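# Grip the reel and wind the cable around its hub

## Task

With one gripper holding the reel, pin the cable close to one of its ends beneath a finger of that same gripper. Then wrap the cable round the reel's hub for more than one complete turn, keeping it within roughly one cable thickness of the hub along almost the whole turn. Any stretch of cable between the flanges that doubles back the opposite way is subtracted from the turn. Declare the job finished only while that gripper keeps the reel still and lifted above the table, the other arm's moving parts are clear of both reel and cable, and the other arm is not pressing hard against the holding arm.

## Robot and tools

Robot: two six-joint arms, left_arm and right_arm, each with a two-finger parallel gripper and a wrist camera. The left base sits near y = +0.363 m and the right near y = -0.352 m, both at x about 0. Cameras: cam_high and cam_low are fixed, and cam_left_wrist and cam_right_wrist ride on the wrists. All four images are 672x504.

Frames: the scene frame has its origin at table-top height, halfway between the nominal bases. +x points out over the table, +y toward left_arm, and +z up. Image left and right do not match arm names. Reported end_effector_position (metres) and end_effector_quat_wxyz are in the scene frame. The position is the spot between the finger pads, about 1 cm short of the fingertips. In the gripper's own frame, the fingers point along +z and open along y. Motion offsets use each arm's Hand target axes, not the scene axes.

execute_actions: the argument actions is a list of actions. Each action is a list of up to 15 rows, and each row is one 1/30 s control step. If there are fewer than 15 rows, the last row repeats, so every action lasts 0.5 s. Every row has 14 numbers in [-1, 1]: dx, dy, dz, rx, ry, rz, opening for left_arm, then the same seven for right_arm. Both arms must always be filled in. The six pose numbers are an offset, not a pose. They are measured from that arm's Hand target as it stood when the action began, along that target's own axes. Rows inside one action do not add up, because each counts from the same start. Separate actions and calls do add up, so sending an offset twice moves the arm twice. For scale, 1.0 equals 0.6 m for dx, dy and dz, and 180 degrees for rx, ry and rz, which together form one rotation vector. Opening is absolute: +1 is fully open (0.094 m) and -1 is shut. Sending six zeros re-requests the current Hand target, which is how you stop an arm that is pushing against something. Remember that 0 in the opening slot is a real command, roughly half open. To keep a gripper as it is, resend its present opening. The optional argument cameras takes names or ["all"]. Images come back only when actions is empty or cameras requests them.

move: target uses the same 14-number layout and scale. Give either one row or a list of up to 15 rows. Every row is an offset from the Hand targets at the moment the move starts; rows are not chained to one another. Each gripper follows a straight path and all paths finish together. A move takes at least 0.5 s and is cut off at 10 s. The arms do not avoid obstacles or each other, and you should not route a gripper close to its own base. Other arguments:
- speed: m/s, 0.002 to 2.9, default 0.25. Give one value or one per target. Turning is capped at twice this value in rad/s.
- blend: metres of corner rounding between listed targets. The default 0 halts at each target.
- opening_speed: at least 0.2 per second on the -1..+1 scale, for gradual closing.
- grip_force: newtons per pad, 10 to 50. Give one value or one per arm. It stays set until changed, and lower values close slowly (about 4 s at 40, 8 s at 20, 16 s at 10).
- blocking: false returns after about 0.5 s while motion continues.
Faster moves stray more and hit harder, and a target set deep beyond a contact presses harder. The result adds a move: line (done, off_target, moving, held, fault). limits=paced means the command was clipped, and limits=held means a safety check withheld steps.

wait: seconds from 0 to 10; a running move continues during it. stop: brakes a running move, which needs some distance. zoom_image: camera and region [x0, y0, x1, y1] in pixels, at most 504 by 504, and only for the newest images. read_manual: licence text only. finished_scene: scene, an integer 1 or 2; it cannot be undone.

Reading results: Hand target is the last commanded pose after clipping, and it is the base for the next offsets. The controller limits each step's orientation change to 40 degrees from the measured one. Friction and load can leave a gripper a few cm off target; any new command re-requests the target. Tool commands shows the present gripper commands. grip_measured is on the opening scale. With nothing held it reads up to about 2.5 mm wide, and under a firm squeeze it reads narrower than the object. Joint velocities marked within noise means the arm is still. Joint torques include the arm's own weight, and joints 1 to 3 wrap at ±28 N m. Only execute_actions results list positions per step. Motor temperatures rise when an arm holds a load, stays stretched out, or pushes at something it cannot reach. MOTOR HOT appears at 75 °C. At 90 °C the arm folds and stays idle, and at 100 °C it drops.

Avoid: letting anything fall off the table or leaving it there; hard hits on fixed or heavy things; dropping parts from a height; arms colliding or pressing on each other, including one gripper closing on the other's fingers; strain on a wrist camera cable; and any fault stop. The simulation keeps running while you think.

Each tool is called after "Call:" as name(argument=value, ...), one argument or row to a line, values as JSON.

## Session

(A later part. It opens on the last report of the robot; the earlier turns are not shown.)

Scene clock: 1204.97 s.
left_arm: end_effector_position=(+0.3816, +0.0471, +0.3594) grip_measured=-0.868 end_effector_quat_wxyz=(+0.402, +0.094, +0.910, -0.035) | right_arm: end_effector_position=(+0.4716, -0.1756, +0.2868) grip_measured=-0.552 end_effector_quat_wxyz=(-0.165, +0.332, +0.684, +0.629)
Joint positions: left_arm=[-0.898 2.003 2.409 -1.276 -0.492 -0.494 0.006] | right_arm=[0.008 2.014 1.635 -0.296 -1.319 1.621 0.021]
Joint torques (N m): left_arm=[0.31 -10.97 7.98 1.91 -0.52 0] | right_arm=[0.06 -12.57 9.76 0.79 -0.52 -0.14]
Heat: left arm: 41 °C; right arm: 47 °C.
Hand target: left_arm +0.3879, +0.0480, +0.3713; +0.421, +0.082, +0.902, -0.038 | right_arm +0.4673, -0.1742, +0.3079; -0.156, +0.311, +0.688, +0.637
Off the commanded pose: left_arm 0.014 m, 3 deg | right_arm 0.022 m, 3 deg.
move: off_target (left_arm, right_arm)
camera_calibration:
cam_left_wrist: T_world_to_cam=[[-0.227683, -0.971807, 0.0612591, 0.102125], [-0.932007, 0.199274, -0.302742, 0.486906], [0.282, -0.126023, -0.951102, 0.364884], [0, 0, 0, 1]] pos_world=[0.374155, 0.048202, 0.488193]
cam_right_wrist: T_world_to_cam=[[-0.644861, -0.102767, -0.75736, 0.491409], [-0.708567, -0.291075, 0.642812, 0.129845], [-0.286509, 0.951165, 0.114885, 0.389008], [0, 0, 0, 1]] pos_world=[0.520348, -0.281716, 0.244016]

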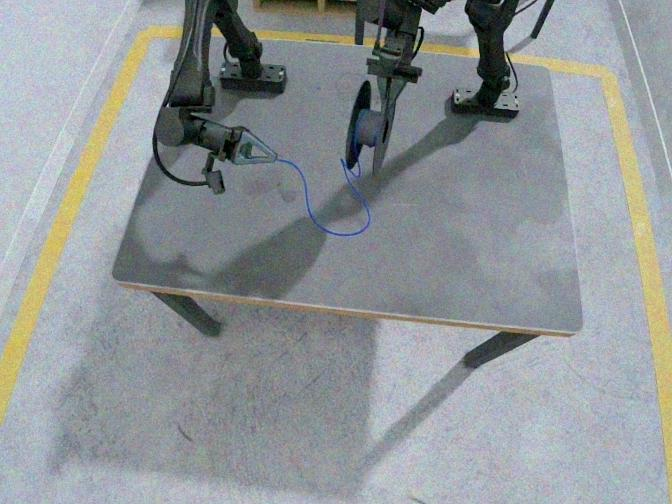

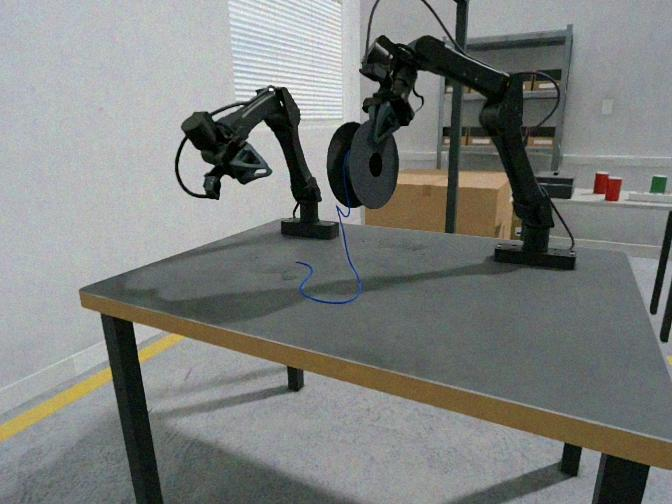

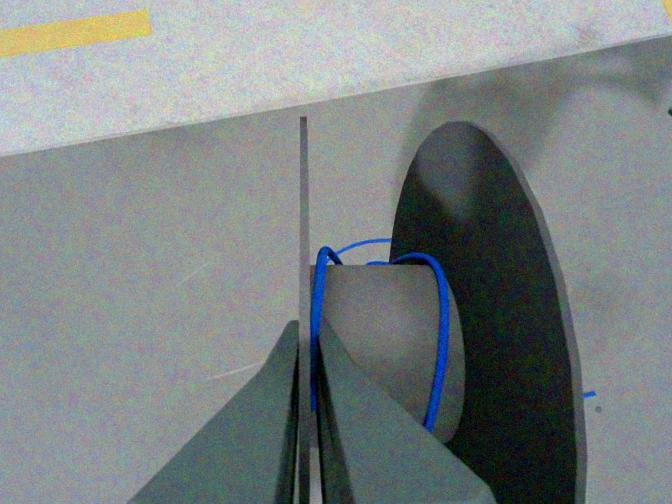

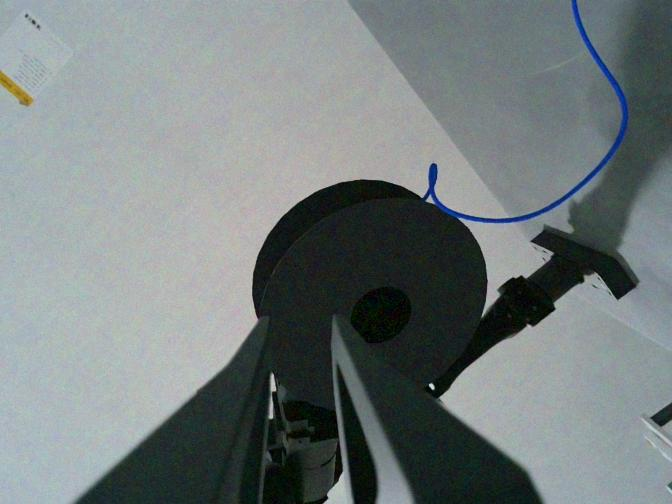

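Call:
move(
  target=[0,0,0,0,0,0,-1,-0.0162,-0.2663,0.1022,0.0416,0.0245,-0.7112,-0.2],
  speed=0.3,
  cameras=["all"],
)

Scene clock: 1248.40 s.
left_arm: end_effector_position=(+0.3816, +0.0471, +0.3594) grip_measured=-0.868 end_effector_quat_wxyz=(+0.402, +0.094, +0.910, -0.035) | right_arm: end_effector_position=(+0.3895, -0.1183, +0.1583) grip_measured=-0.202 end_effector_quat_wxyz=(+0.449, -0.495, +0.626, +0.401)
Joint positions: left_arm=[-0.898 2.003 2.409 -1.276 -0.492 -0.494 0.006] | right_arm=[0.177 1.917 1.039 0.177 -1.131 -0.592 0.037]
Joint torques (N m): left_arm=[0.24 -11.03 7.99 1.91 -0.52 -0.02] | right_arm=[0.4 -11.03 4.85 1.25 -0.37 -0.3]
Heat: left arm: 41 °C; right arm: 45 °C.
Hand target: left_arm +0.3879, +0.0480, +0.3713; +0.421, +0.082, +0.902, -0.038 | right_arm +0.3857, -0.1160, +0.1688; +0.466, -0.510, +0.608, +0.391
Off the commanded pose: left_arm 0.014 m, 3 deg | right_arm 0.011 m, 4 deg.
move: off_target (left_arm, right_arm)
camera_calibration:
cam_left_wrist: T_world_to_cam=[[-0.227683, -0.971807, 0.0612591, 0.102125], [-0.932007, 0.199274, -0.302742, 0.486906], [0.282, -0.126023, -0.951102, 0.364884], [0, 0, 0, 1]] pos_world=[0.374155, 0.048202, 0.488193]
cam_right_wrist: T_world_to_cam=[[0.96093, -0.276426, 0.0142349, -0.421136], [-0.193988, -0.709255, -0.677736, 0.130043], [0.19744, 0.648495, -0.735167, 0.235989], [0, 0, 0, 1]] pos_world=[0.383315, -0.177217, 0.267621]

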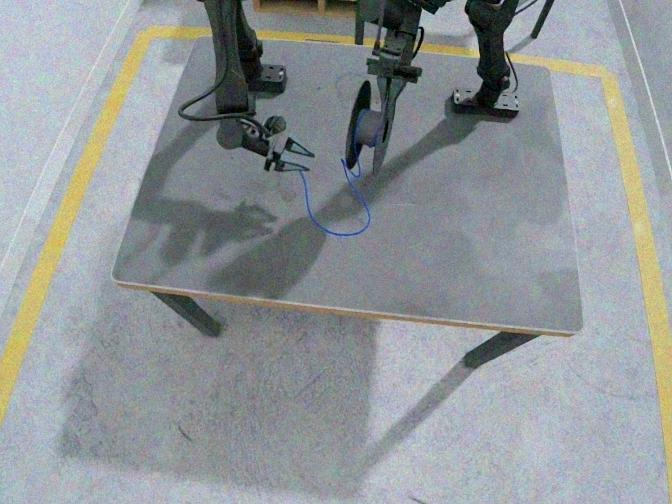

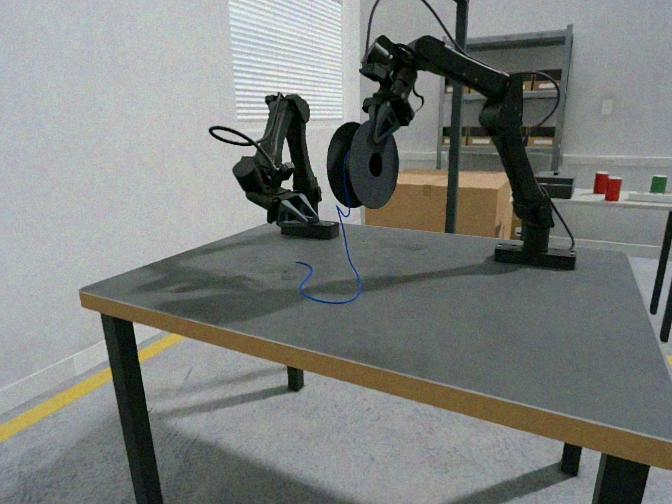

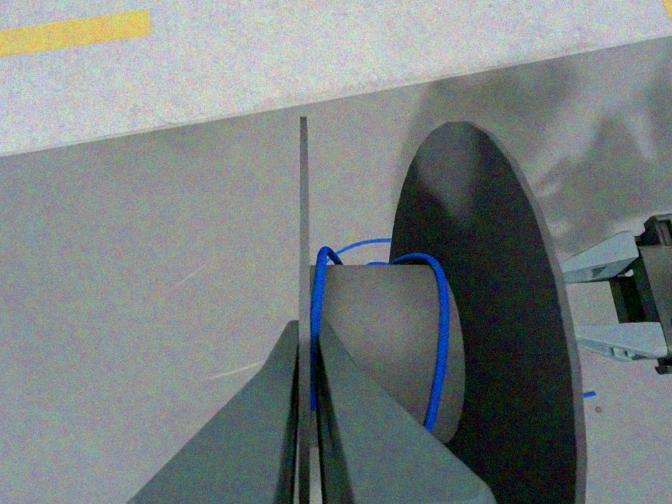

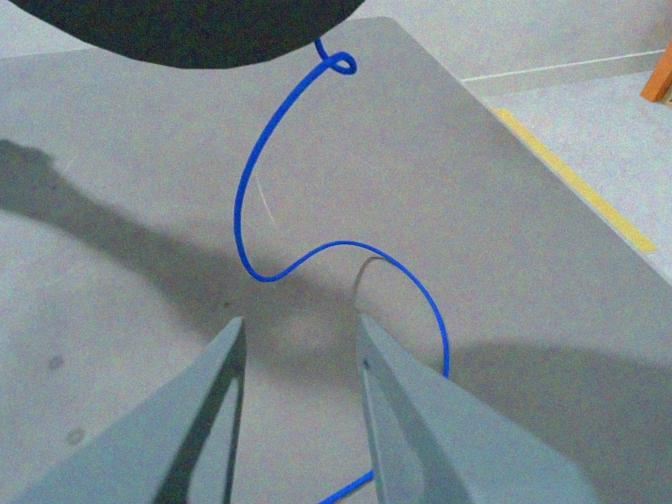

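Call:
move(
  target=[0,0,0,0,0,0,-1,0.0002,0.0437,0.0873,0,0,0,-0.2],
  speed=0.15,
  cameras=["cam_right_wrist"],
)

Scene clock: 1266.60 s.
left_arm: end_effector_position=(+0.3816, +0.0471, +0.3594) grip_measured=-0.868 end_effector_quat_wxyz=(+0.402, +0.094, +0.910, -0.035) | right_arm: end_effector_position=(+0.3699, -0.0607, +0.1572) grip_measured=-0.202 end_effector_quat_wxyz=(+0.464, -0.510, +0.608, +0.393)
Joint positions: left_arm=[-0.898 2.003 2.409 -1.276 -0.492 -0.494 0.006] | right_arm=[0.341 1.917 0.965 0.442 -1.007 -0.436 0.037]
Joint torques (N m): left_arm=[0.21 -10.99 7.99 1.92 -0.53 -0.02] | right_arm=[-0.02 -8.5 4.9 1.38 -0.22 0.02]
Heat: left arm: 41 °C; right arm: 47 °C.
Hand target: left_arm +0.3879, +0.0480, +0.3713; +0.421, +0.082, +0.902, -0.038 | right_arm +0.3687, -0.0617, +0.1551; +0.466, -0.510, +0.608, +0.391
Off the commanded pose: left_arm 0.014 m, 3 deg | right_arm 0.003 m, 0 deg.
move: off_target (left_arm)
camera_calibration:
cam_right_wrist: T_world_to_cam=[[0.963962, -0.257789, 0.0657417, -0.394472], [-0.14263, -0.709372, -0.690252, 0.149354], [0.224575, 0.656, -0.720576, 0.189843], [0, 0, 0, 1]] pos_world=[0.358924, -0.12028, 0.265821]
Images, in order (width x height): cam_right_wrist 672x504.

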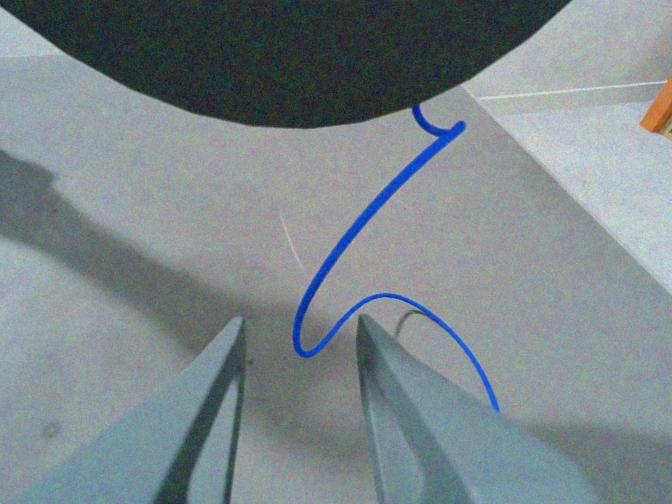

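Call:
zoom_image(
  camera="cam_right_wrist",
  region=[240, 80, 520, 360],
)

Scaled by 1.800 from the camera's 672x504 image, which has a finer 960x720 frame.

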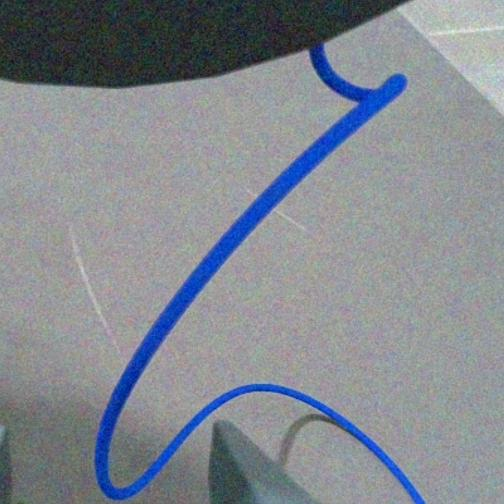

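Call:
move(
  target=[0,0,0,0,0,0,-1,-0.0007,-0.0139,0.0773,0,0,0,-0.2],
  speed=0.12,
  cameras=["cam_high","cam_low","cam_right_wrist"],
)

Scene clock: 1368.70 s.
left_arm: end_effector_position=(+0.3816, +0.0471, +0.3594) grip_measured=-0.868 end_effector_quat_wxyz=(+0.402, +0.094, +0.910, -0.035) | right_arm: end_effector_position=(+0.3775, -0.0230, +0.1401) grip_measured=-0.202 end_effector_quat_wxyz=(+0.456, -0.508, +0.614, +0.395)
Joint positions: left_arm=[-0.898 2.003 2.409 -1.276 -0.492 -0.494 0.006] | right_arm=[0.428 2.025 1.04 0.514 -0.929 -0.365 0.037]
Joint torques (N m): left_arm=[0.29 -10.96 8.01 1.92 -0.53 -0.01] | right_arm=[0.21 -7.97 8.34 1.43 -0.15 -0.01]
Heat: left arm: 42 °C; right arm: 49 °C.
Hand target: left_arm +0.3879, +0.0480, +0.3713; +0.421, +0.082, +0.902, -0.038 | right_arm +0.3848, -0.0190, +0.1436; +0.466, -0.510, +0.608, +0.391
Off the commanded pose: left_arm 0.014 m, 3 deg | right_arm 0.009 m, 2 deg.
move: off_target (left_arm)
camera_calibration:
cam_right_wrist: T_world_to_cam=[[0.964833, -0.258193, 0.049332, -0.388948], [-0.156472, -0.714921, -0.681472, 0.169206], [0.211219, 0.649788, -0.73018, 0.157332], [0, 0, 0, 1]] pos_world=[0.368514, -0.0816866, 0.249377]
Images, in order (width x height): cam_high 672x504, cam_low 672x504, cam_right_wrist 672x504.

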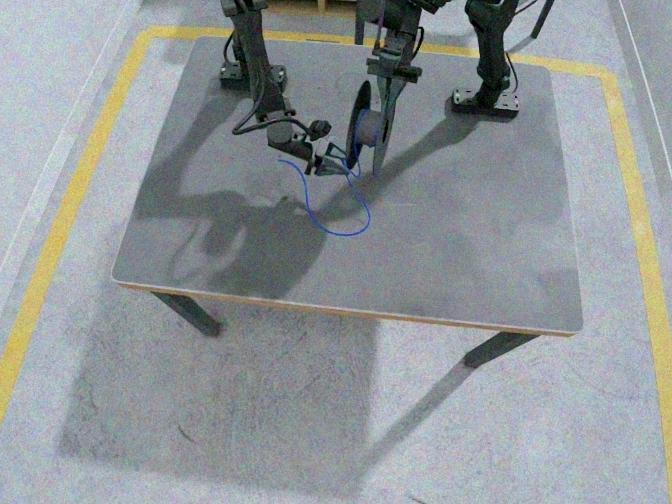

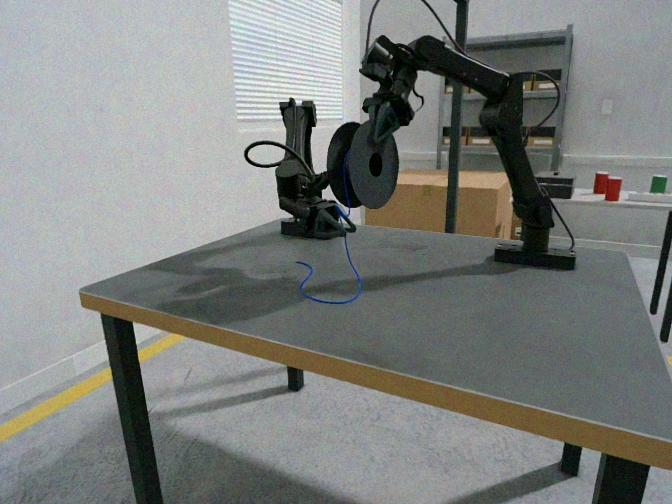

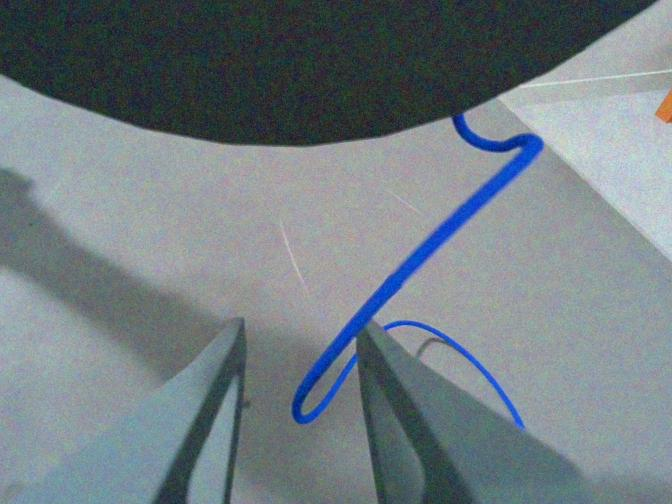

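Call:
zoom_image(
  camera="cam_right_wrist",
  region=[200, 100, 580, 480],
)

Call:
zoom_image(
  camera="cam_low",
  region=[270, 110, 400, 290],
)

Call:
zoom_image(
  camera="cam_high",
  region=[260, 80, 420, 250],
)

Scaled by 1.326 from the camera's 672x504 image, which has a finer 960x720 frame.

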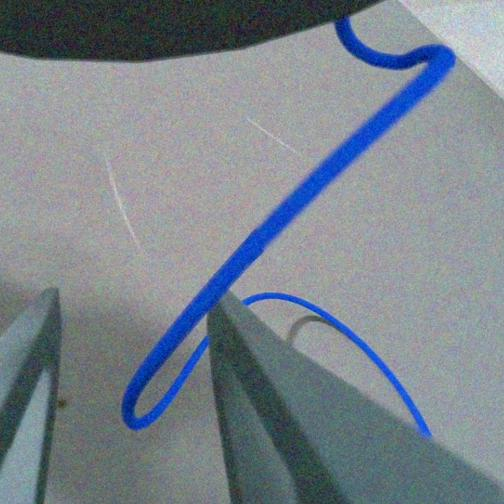

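Scaled by 2.800 from the camera's 672x504 image, which has a finer 960x720 frame.

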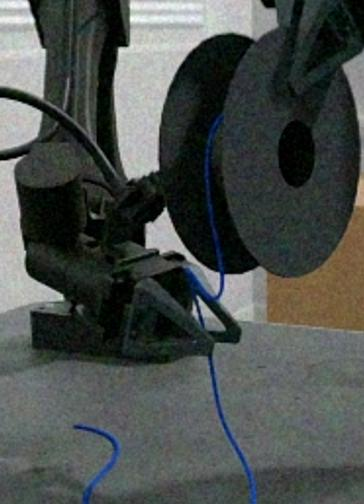

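Scaled by 2.965 from the camera's 672x504 image, which has a finer 960x720 frame.

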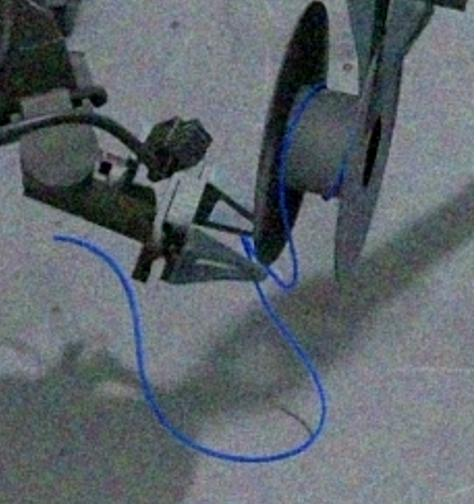

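Call:
move(
  target=[0,0,0,0,0,0,-1,0,0,-0.008,0,0,0,-1.0],
  speed=0.1,
  opening_speed=0.7,
  cameras=["cam_low","cam_right_wrist"],
)

Scene clock: 1429.30 s.
left_arm: end_effector_position=(+0.3816, +0.0471, +0.3594) grip_measured=-0.868 end_effector_quat_wxyz=(+0.402, +0.094, +0.910, -0.035) | right_arm: end_effector_position=(+0.3775, -0.0230, +0.1401) grip_measured=-0.954 end_effector_quat_wxyz=(+0.456, -0.508, +0.615, +0.395)
Joint positions: left_arm=[-0.898 2.003 2.409 -1.276 -0.492 -0.494 0.006] | right_arm=[0.428 2.025 1.04 0.514 -0.929 -0.364 0.002]
Joint torques (N m): left_arm=[0.28 -10.95 7.95 1.92 -0.53 -0.03] | right_arm=[-0.77 -8.9 7.34 1.36 -0.24 -0.07]
Heat: left arm: 42 °C; right arm: 49 °C.
Hand target: left_arm +0.3879, +0.0480, +0.3713; +0.421, +0.082, +0.902, -0.038 | right_arm +0.3839, -0.0236, +0.1448; +0.466, -0.510, +0.608, +0.391
Off the commanded pose: left_arm 0.014 m, 3 deg | right_arm 0.008 m, 2 deg.
move: off_target (left_arm)
camera_calibration:
cam_right_wrist: T_world_to_cam=[[0.964741, -0.258659, 0.0486874, -0.388888], [-0.157298, -0.714923, -0.68128, 0.169477], [0.211027, 0.6496, -0.730402, 0.157422], [0, 0, 0, 1]] pos_world=[0.368614, -0.0816875, 0.249376]
Images, in order (width x height): cam_low 672x504, cam_right_wrist 672x504.

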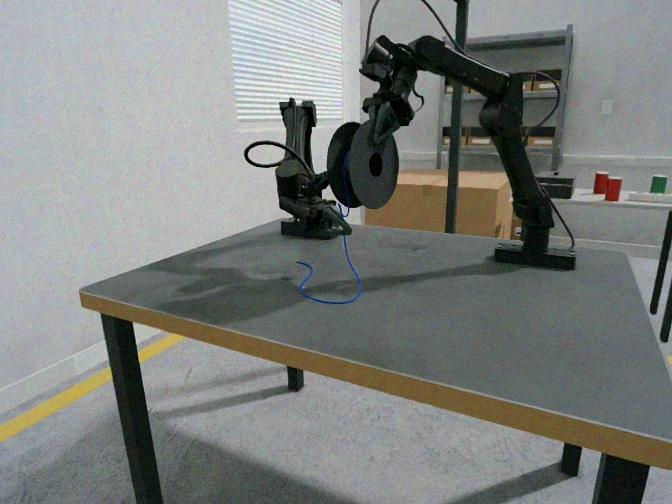

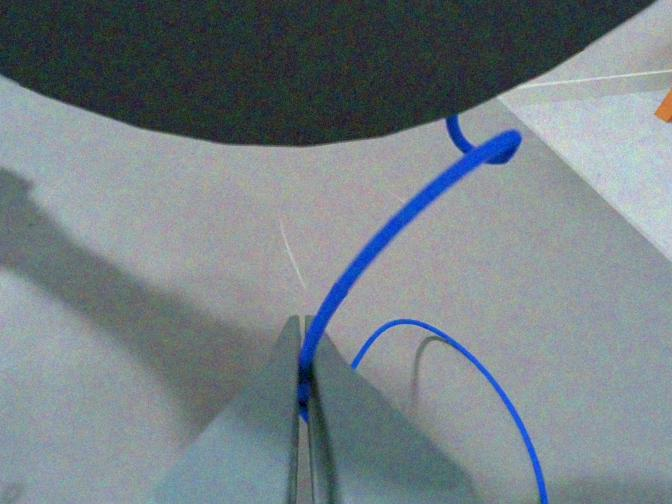

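Call:
move(
  target=[0,0,0,0,0,0,-1,-0.0288,-0.1665,0.0420,0,0,0,-1],
  speed=0.06,
  cameras=["cam_high","cam_low","cam_left_wrist","cam_right_wrist"],
)

Scene clock: 1470.23 s.
left_arm: end_effector_position=(+0.3816, +0.0471, +0.3594) grip_measured=-0.868 end_effector_quat_wxyz=(+0.402, +0.094, +0.910, -0.035) | right_arm: end_effector_position=(+0.4822, -0.0119, +0.1552) grip_measured=-0.954 end_effector_quat_wxyz=(+0.460, -0.502, +0.618, +0.393)
Joint positions: left_arm=[-0.898 2.003 2.409 -1.276 -0.492 -0.494 0.006] | right_arm=[0.363 2.3 1.587 0.219 -0.973 -0.395 0.002]
Joint torques (N m): left_arm=[0.28 -10.92 7.97 1.93 -0.52 -0.03] | right_arm=[-0.59 -10.67 9.5 1.19 -0.39 -0.29]
Heat: left arm: 42 °C; right arm: 48 °C.
Hand target: left_arm +0.3879, +0.0480, +0.3713; +0.421, +0.082, +0.902, -0.038 | right_arm +0.4873, -0.0124, +0.1552; +0.466, -0.510, +0.608, +0.391
Off the commanded pose: left_arm 0.014 m, 3 deg | right_arm 0.005 m, 2 deg.
move: off_target (left_arm)
camera_calibration:
cam_left_wrist: T_world_to_cam=[[-0.227683, -0.971807, 0.0612591, 0.102125], [-0.932007, 0.199274, -0.302742, 0.486906], [0.282, -0.126023, -0.951102, 0.364884], [0, 0, 0, 1]] pos_world=[0.374155, 0.048202, 0.488193]
cam_right_wrist: T_world_to_cam=[[0.960116, -0.275497, 0.0477373, -0.485578], [-0.169293, -0.708672, -0.684927, 0.210567], [0.222526, 0.649527, -0.727046, 0.133114], [0, 0, 0, 1]] pos_world=[0.472237, -0.0710142, 0.264183]

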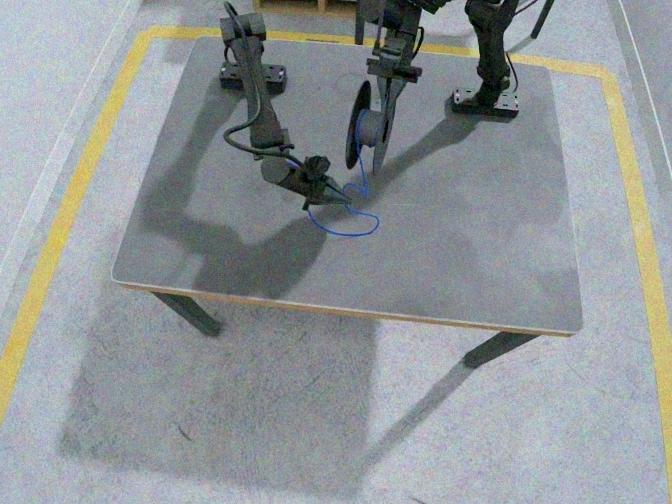

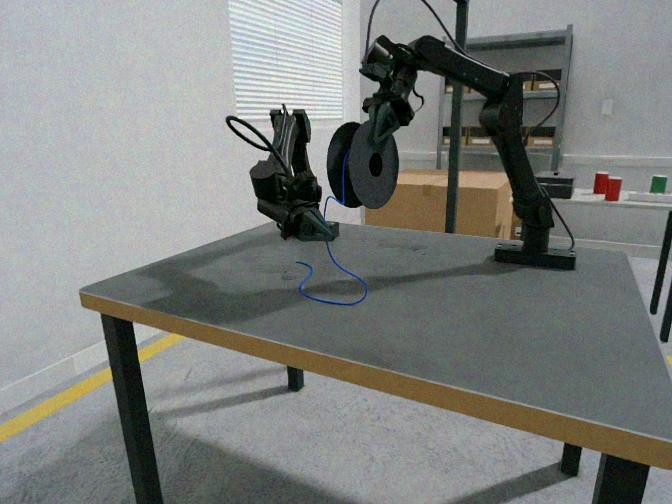

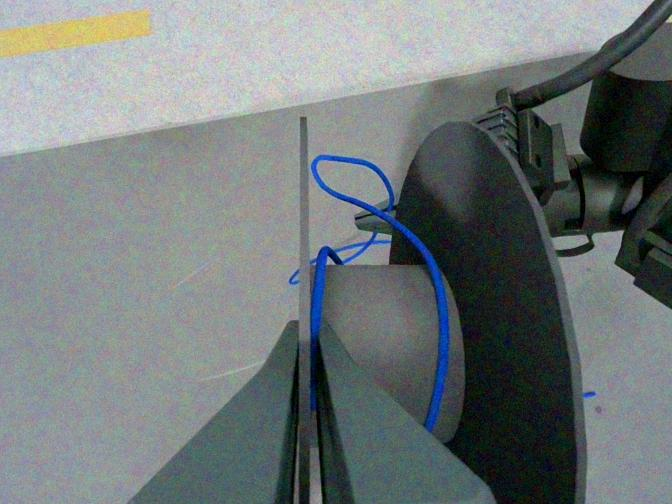

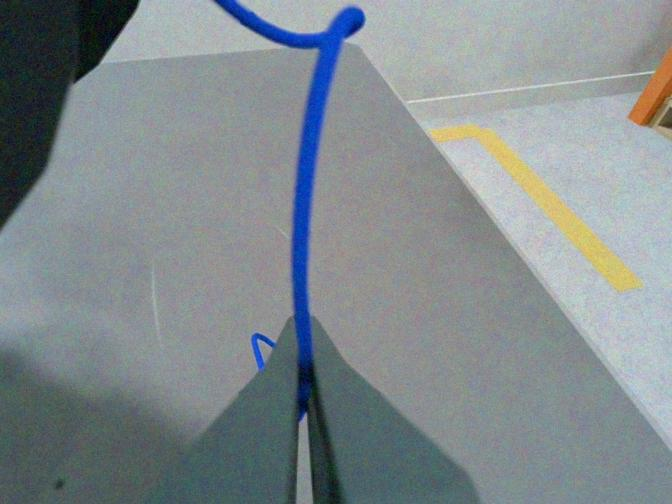

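Call:
move(
  target=[0,0,0,0,0,0,-1,0.0316,0.0668,0.0089,0,0,0,-1],
  speed=0.05,
  cameras=["cam_low","cam_left_wrist","cam_right_wrist"],
)

Scene clock: 1479.07 s.
left_arm: end_effector_position=(+0.3816, +0.0471, +0.3594) grip_measured=-0.868 end_effector_quat_wxyz=(+0.402, +0.094, +0.910, -0.035) | right_arm: end_effector_position=(+0.4493, -0.0072, +0.1181) grip_measured=-0.954 end_effector_quat_wxyz=(+0.450, -0.505, +0.621, +0.397)
Joint positions: left_arm=[-0.898 2.003 2.409 -1.276 -0.492 -0.494 0.006] | right_arm=[0.396 2.286 1.403 0.377 -0.954 -0.386 0.002]
Joint torques (N m): left_arm=[0.28 -11.04 8.02 1.93 -0.54 0] | right_arm=[0.53 -14.95 5.15 1.37 -0.21 -0.03]
Heat: left arm: 42 °C; right arm: 49 °C.
Hand target: left_arm +0.3879, +0.0480, +0.3713; +0.421, +0.082, +0.902, -0.038 | right_arm +0.4478, -0.0052, +0.1353; +0.466, -0.510, +0.608, +0.391
Off the commanded pose: left_arm 0.014 m, 3 deg | right_arm 0.018 m, 3 deg.
move: off_target (left_arm, right_arm)
camera_calibration:
cam_left_wrist: T_world_to_cam=[[-0.227683, -0.971807, 0.0612591, 0.102125], [-0.932007, 0.199274, -0.302742, 0.486906], [0.282, -0.126023, -0.951102, 0.364884], [0, 0, 0, 1]] pos_world=[0.374155, 0.048202, 0.488193]
cam_right_wrist: T_world_to_cam=[[0.964507, -0.261792, 0.0345053, -0.451224], [-0.170923, -0.718576, -0.674117, 0.182363], [0.201273, 0.644293, -0.737818, 0.121082], [0, 0, 0, 1]] pos_world=[0.442008, -0.0650975, 0.22784]
Images, in order (width x height): cam_low 672x504, cam_left_wrist 672x504, cam_right_wrist 672x504.

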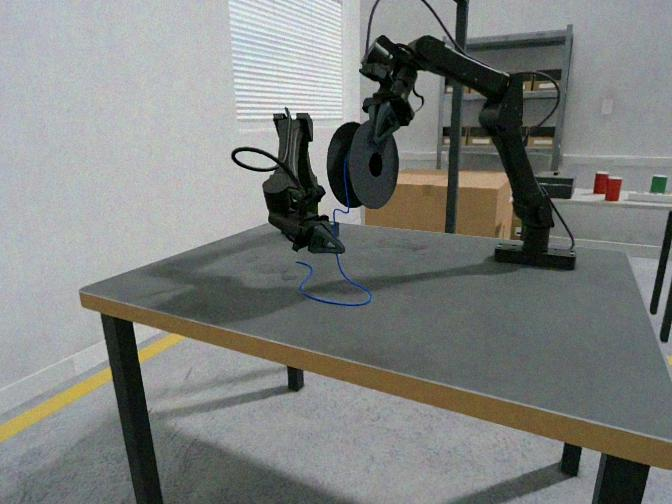

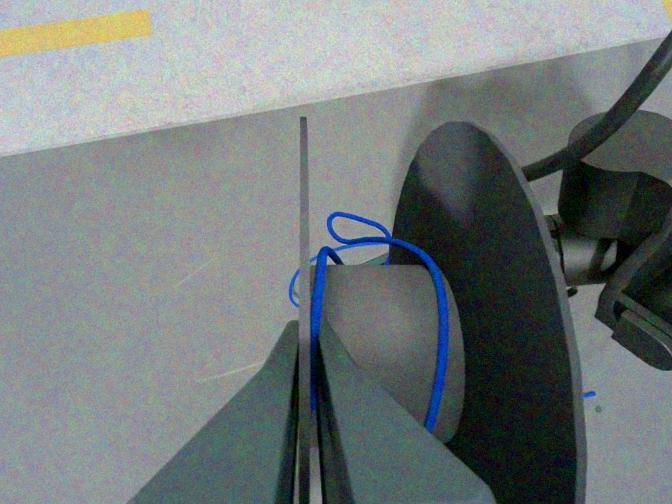

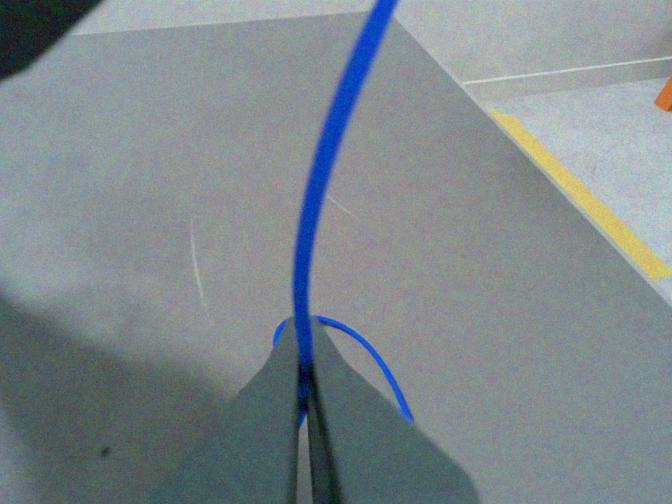

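Call:
move(
  target=[0,0,0,0,0,0,-1,0.0560,0,0.0151,0,0,0,-1],
  speed=0.05,
  cameras=["cam_low","cam_left_wrist","cam_right_wrist"],
)

Scene clock: 1486.60 s.
left_arm: end_effector_position=(+0.3816, +0.0471, +0.3594) grip_measured=-0.868 end_effector_quat_wxyz=(+0.402, +0.094, +0.910, -0.035) | right_arm: end_effector_position=(+0.4510, -0.0065, +0.1111) grip_measured=-0.954 end_effector_quat_wxyz=(+0.470, -0.510, +0.605, +0.390)
Joint positions: left_arm=[-0.898 2.003 2.409 -1.276 -0.492 -0.494 0.006] | right_arm=[0.396 2.315 1.379 0.483 -0.954 -0.386 0.002]
Joint torques (N m): left_arm=[0.23 -11.08 8.03 1.91 -0.52 -0.01] | right_arm=[0.4 -10.47 5.14 1.45 -0.18 -0.03]
Heat: left arm: 42 °C; right arm: 49 °C.
Hand target: left_arm +0.3879, +0.0480, +0.3713; +0.421, +0.082, +0.902, -0.038 | right_arm +0.4479, -0.0052, +0.1005; +0.466, -0.510, +0.608, +0.391
Off the commanded pose: left_arm 0.014 m, 3 deg | right_arm 0.011 m, 1 deg.
move: off_target (left_arm, right_arm)
camera_calibration:
cam_left_wrist: T_world_to_cam=[[-0.227683, -0.971807, 0.0612591, 0.102125], [-0.932007, 0.199274, -0.302742, 0.486906], [0.282, -0.126023, -0.951102, 0.364884], [0, 0, 0, 1]] pos_world=[0.374155, 0.048202, 0.488193]
cam_right_wrist: T_world_to_cam=[[0.961648, -0.263201, 0.0771925, -0.455908], [-0.136974, -0.704644, -0.696214, 0.165684], [0.237637, 0.65894, -0.713671, 0.0962741], [0, 0, 0, 1]] pos_world=[0.438239, -0.0666858, 0.219252]
Images, in order (width x height): cam_low 672x504, cam_left_wrist 672x504, cam_right_wrist 672x504.

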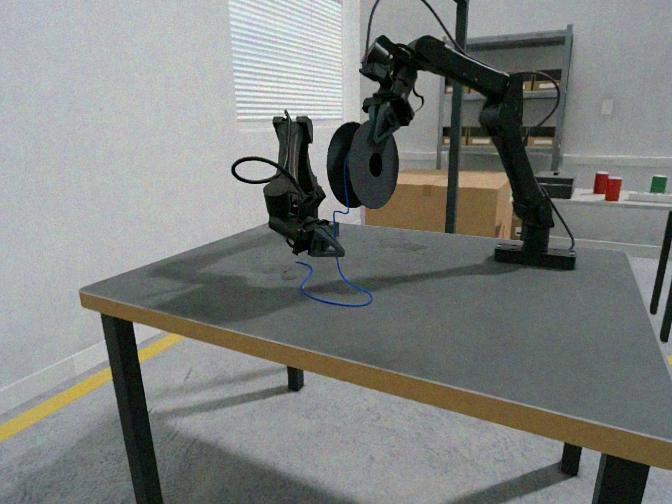

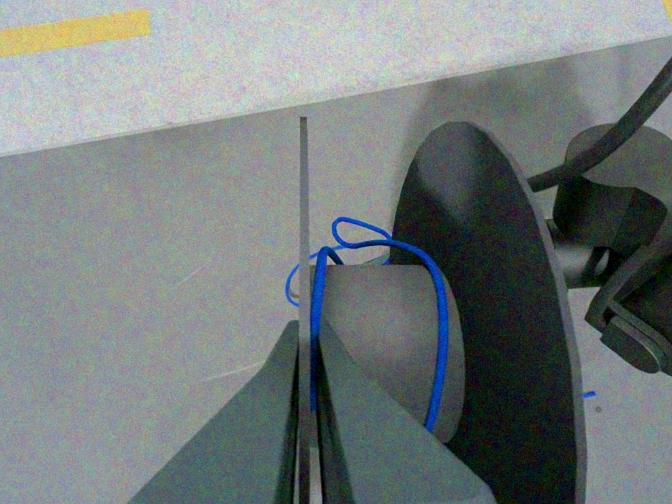

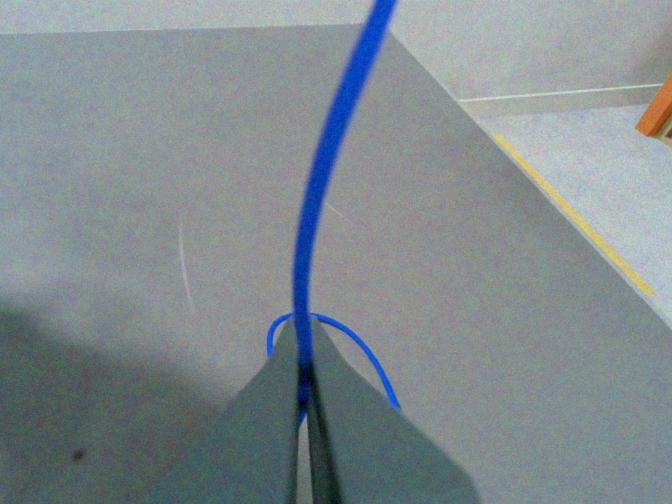

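Call:
zoom_image(
  camera="cam_low",
  region=[270, 110, 430, 270],
)

Call:
zoom_image(
  camera="cam_left_wrist",
  region=[270, 180, 490, 440],
)

Scaled by 3.150 from the camera's 672x504 image, which has a finer 960x720 frame.

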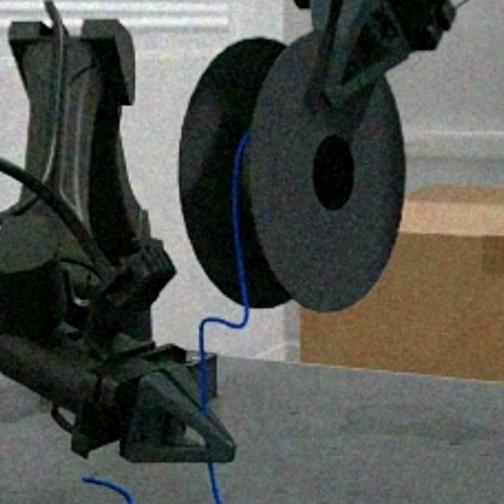

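Scaled by 1.938 from the camera's 672x504 image, which has a finer 960x720 frame.

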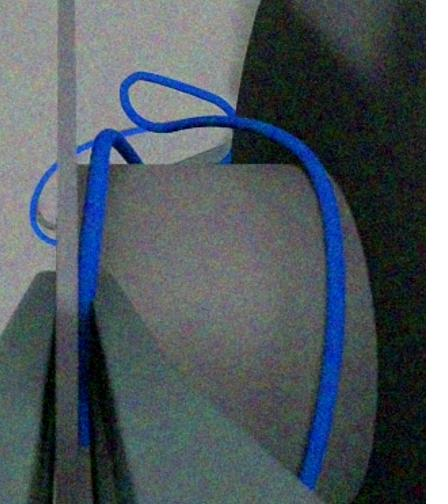

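Call:
move(
  target=[0,0,0,0,0,0,-1,0.0560,0,0.0151,0,0,0,-1],
  speed=0.05,
  cameras=["cam_low","cam_left_wrist","cam_right_wrist"],
)

Call:
zoom_image(
  camera="cam_low",
  region=[270, 110, 430, 270],
)

Call:
zoom_image(
  camera="cam_left_wrist",
  region=[270, 180, 490, 440],
)

Scene clock: 1495.30 s.
left_arm: end_effector_position=(+0.3816, +0.0471, +0.3594) grip_measured=-0.868 end_effector_quat_wxyz=(+0.402, +0.094, +0.910, -0.035) | right_arm: end_effector_position=(+0.4529, -0.0057, +0.0786) grip_measured=-0.954 end_effector_quat_wxyz=(+0.473, -0.511, +0.603, +0.389)
Joint positions: left_arm=[-0.898 2.003 2.409 -1.276 -0.492 -0.494 0.006] | right_arm=[0.396 2.405 1.379 0.581 -0.954 -0.386 0.002]
Joint torques (N m): left_arm=[0.24 -11.03 7.94 1.92 -0.52 -0.02] | right_arm=[0.43 -10.71 4.45 1.47 -0.16 -0.03]
Heat: left arm: 42 °C; right arm: 50 °C.
Hand target: left_arm +0.3879, +0.0480, +0.3713; +0.421, +0.082, +0.902, -0.038 | right_arm +0.4479, -0.0051, +0.0657; +0.466, -0.510, +0.608, +0.391
Off the commanded pose: left_arm 0.014 m, 3 deg | right_arm 0.014 m, 1 deg.
move: off_target (left_arm, right_arm)
camera_calibration:
cam_left_wrist: T_world_to_cam=[[-0.227683, -0.971807, 0.0612591, 0.102125], [-0.932007, 0.199274, -0.302742, 0.486906], [0.282, -0.126023, -0.951102, 0.364884], [0, 0, 0, 1]] pos_world=[0.374155, 0.048202, 0.488193]
cam_right_wrist: T_world_to_cam=[[0.961071, -0.263462, 0.0832527, -0.455192], [-0.132031, -0.702587, -0.699242, 0.141823], [0.242716, 0.661029, -0.71002, 0.0694398], [0, 0, 0, 1]] pos_world=[0.439343, -0.0661843, 0.186369]
Images, in order (width x height): cam_low 672x504, cam_left_wrist 672x504, cam_right_wrist 672x504.

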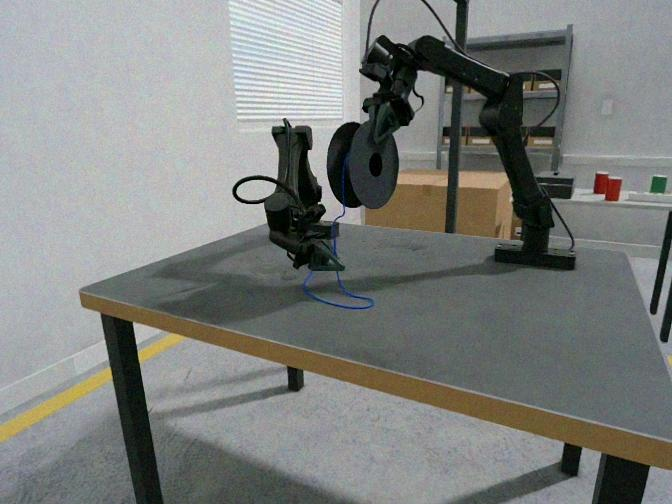

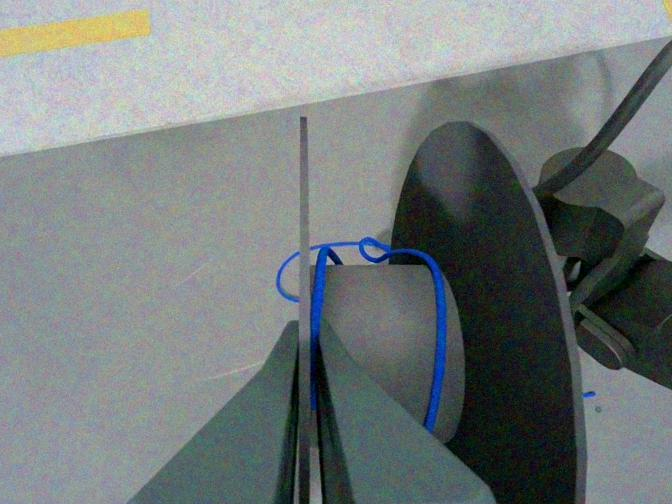

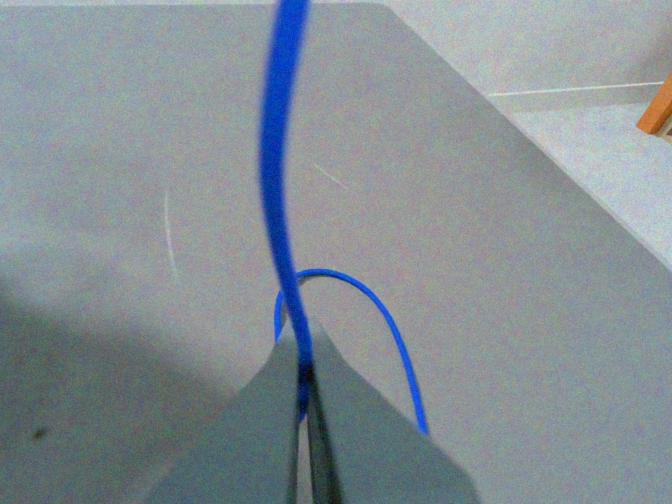

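Scaled by 3.150 from the camera's 672x504 image, which has a finer 960x720 frame.

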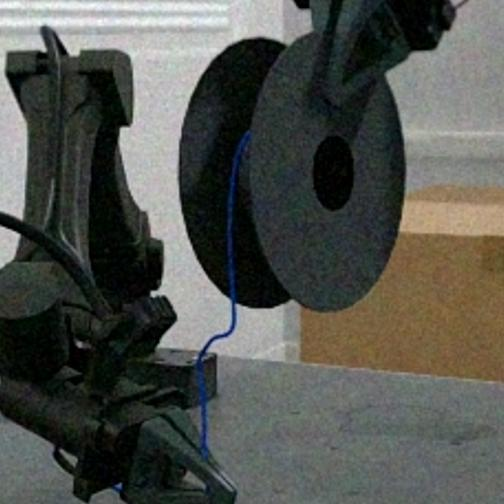

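Scaled by 1.938 from the camera's 672x504 image, which has a finer 960x720 frame.

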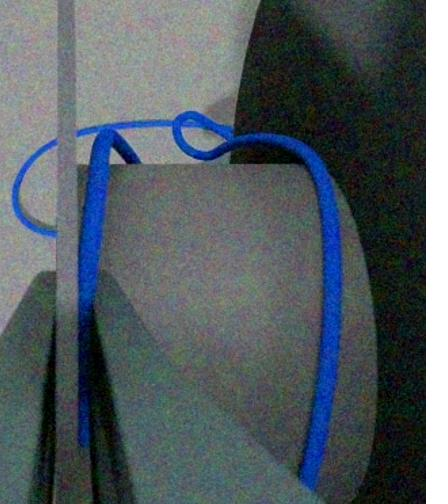

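Call:
move(
  target=[0,0,0,0,0,0,-1,0.0522,-0.03,0.0141,0,0,0,-1],
  speed=0.05,
  cameras=["cam_low","cam_left_wrist","cam_right_wrist"],
)

Call:
zoom_image(
  camera="cam_low",
  region=[270, 110, 430, 290],
)

Call:
zoom_image(
  camera="cam_left_wrist",
  region=[270, 180, 490, 440],
)

Scene clock: 1502.03 s.
left_arm: end_effector_position=(+0.3800, +0.0490, +0.3574) grip_measured=-0.868 end_effector_quat_wxyz=(+0.398, +0.096, +0.912, -0.030) | right_arm: end_effector_position=(+0.4618, -0.0042, +0.0479) grip_measured=-0.954 end_effector_quat_wxyz=(+0.472, -0.511, +0.600, +0.395)
Joint positions: left_arm=[-0.898 2.003 2.409 -1.29 -0.492 -0.492 0.006] | right_arm=[0.389 2.519 1.446 0.626 -0.972 -0.386 0.002]
Joint torques (N m): left_arm=[0.27 -11.02 7.92 2.02 -0.53 -0.02] | right_arm=[-0.55 -9.89 7.02 1.14 -0.13 -0.13]
Heat: left arm: 42 °C; right arm: 49 °C.
Hand target: left_arm +0.3879, +0.0480, +0.3713; +0.421, +0.082, +0.902, -0.038 | right_arm +0.4658, -0.0083, +0.0335; +0.467, -0.510, +0.608, +0.391
Off the commanded pose: left_arm 0.016 m, 3 deg | right_arm 0.016 m, 1 deg.
move: off_target (left_arm, right_arm)
camera_calibration:
cam_left_wrist: T_world_to_cam=[[-0.227894, -0.972293, 0.0520611, 0.107193], [-0.934416, 0.203358, -0.292426, 0.481568], [0.273737, -0.115289, -0.95487, 0.367653], [0, 0, 0, 1]] pos_world=[0.373773, 0.0486789, 0.486303]
cam_right_wrist: T_world_to_cam=[[0.963909, -0.254769, 0.077277, -0.461821], [-0.128384, -0.699096, -0.703408, 0.121139], [0.23323, 0.6681, -0.706573, 0.0487868], [0, 0, 0, 1]] pos_world=[0.449328, -0.065564, 0.15537]
Images, in order (width x height): cam_low 672x504, cam_left_wrist 672x504, cam_right_wrist 672x504.

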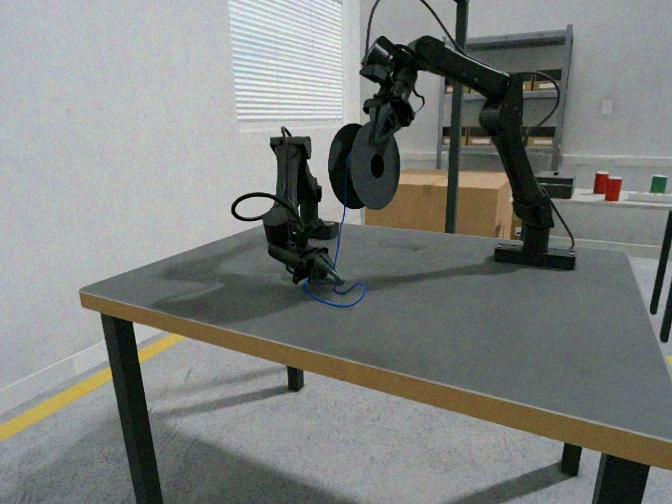

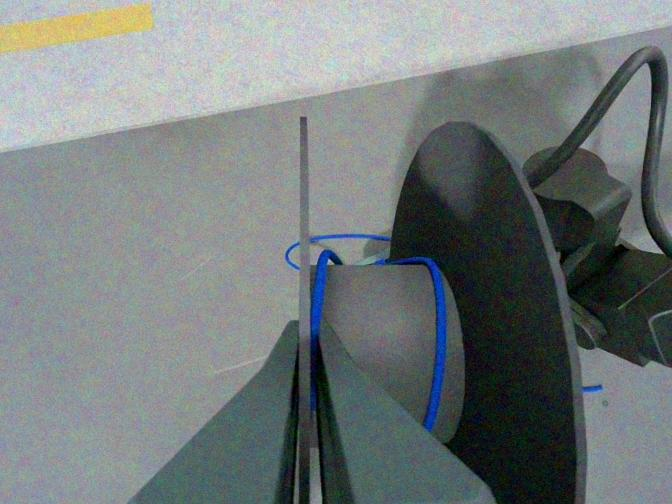

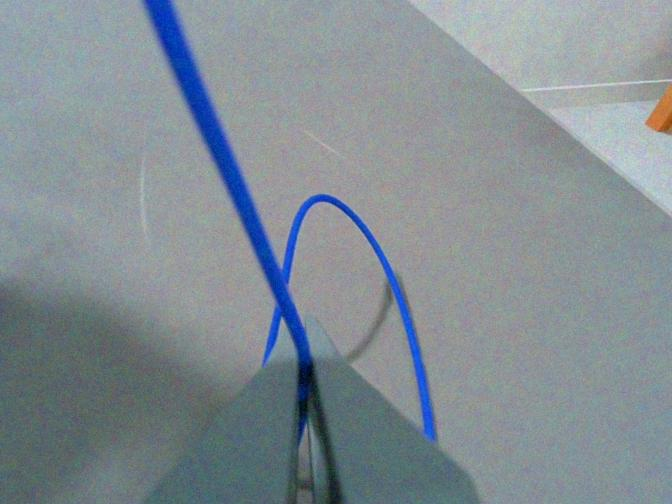

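Scaled by 2.800 from the camera's 672x504 image, which has a finer 960x720 frame.

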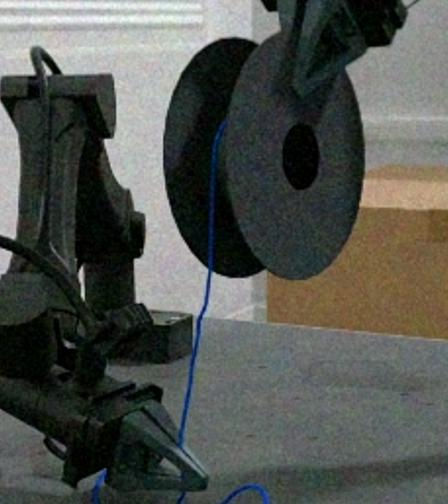

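Scaled by 1.938 from the camera's 672x504 image, which has a finer 960x720 frame.

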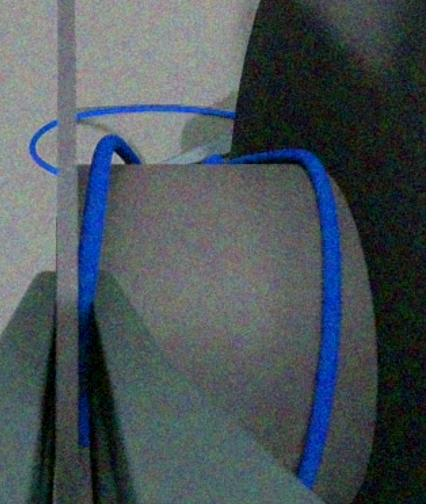

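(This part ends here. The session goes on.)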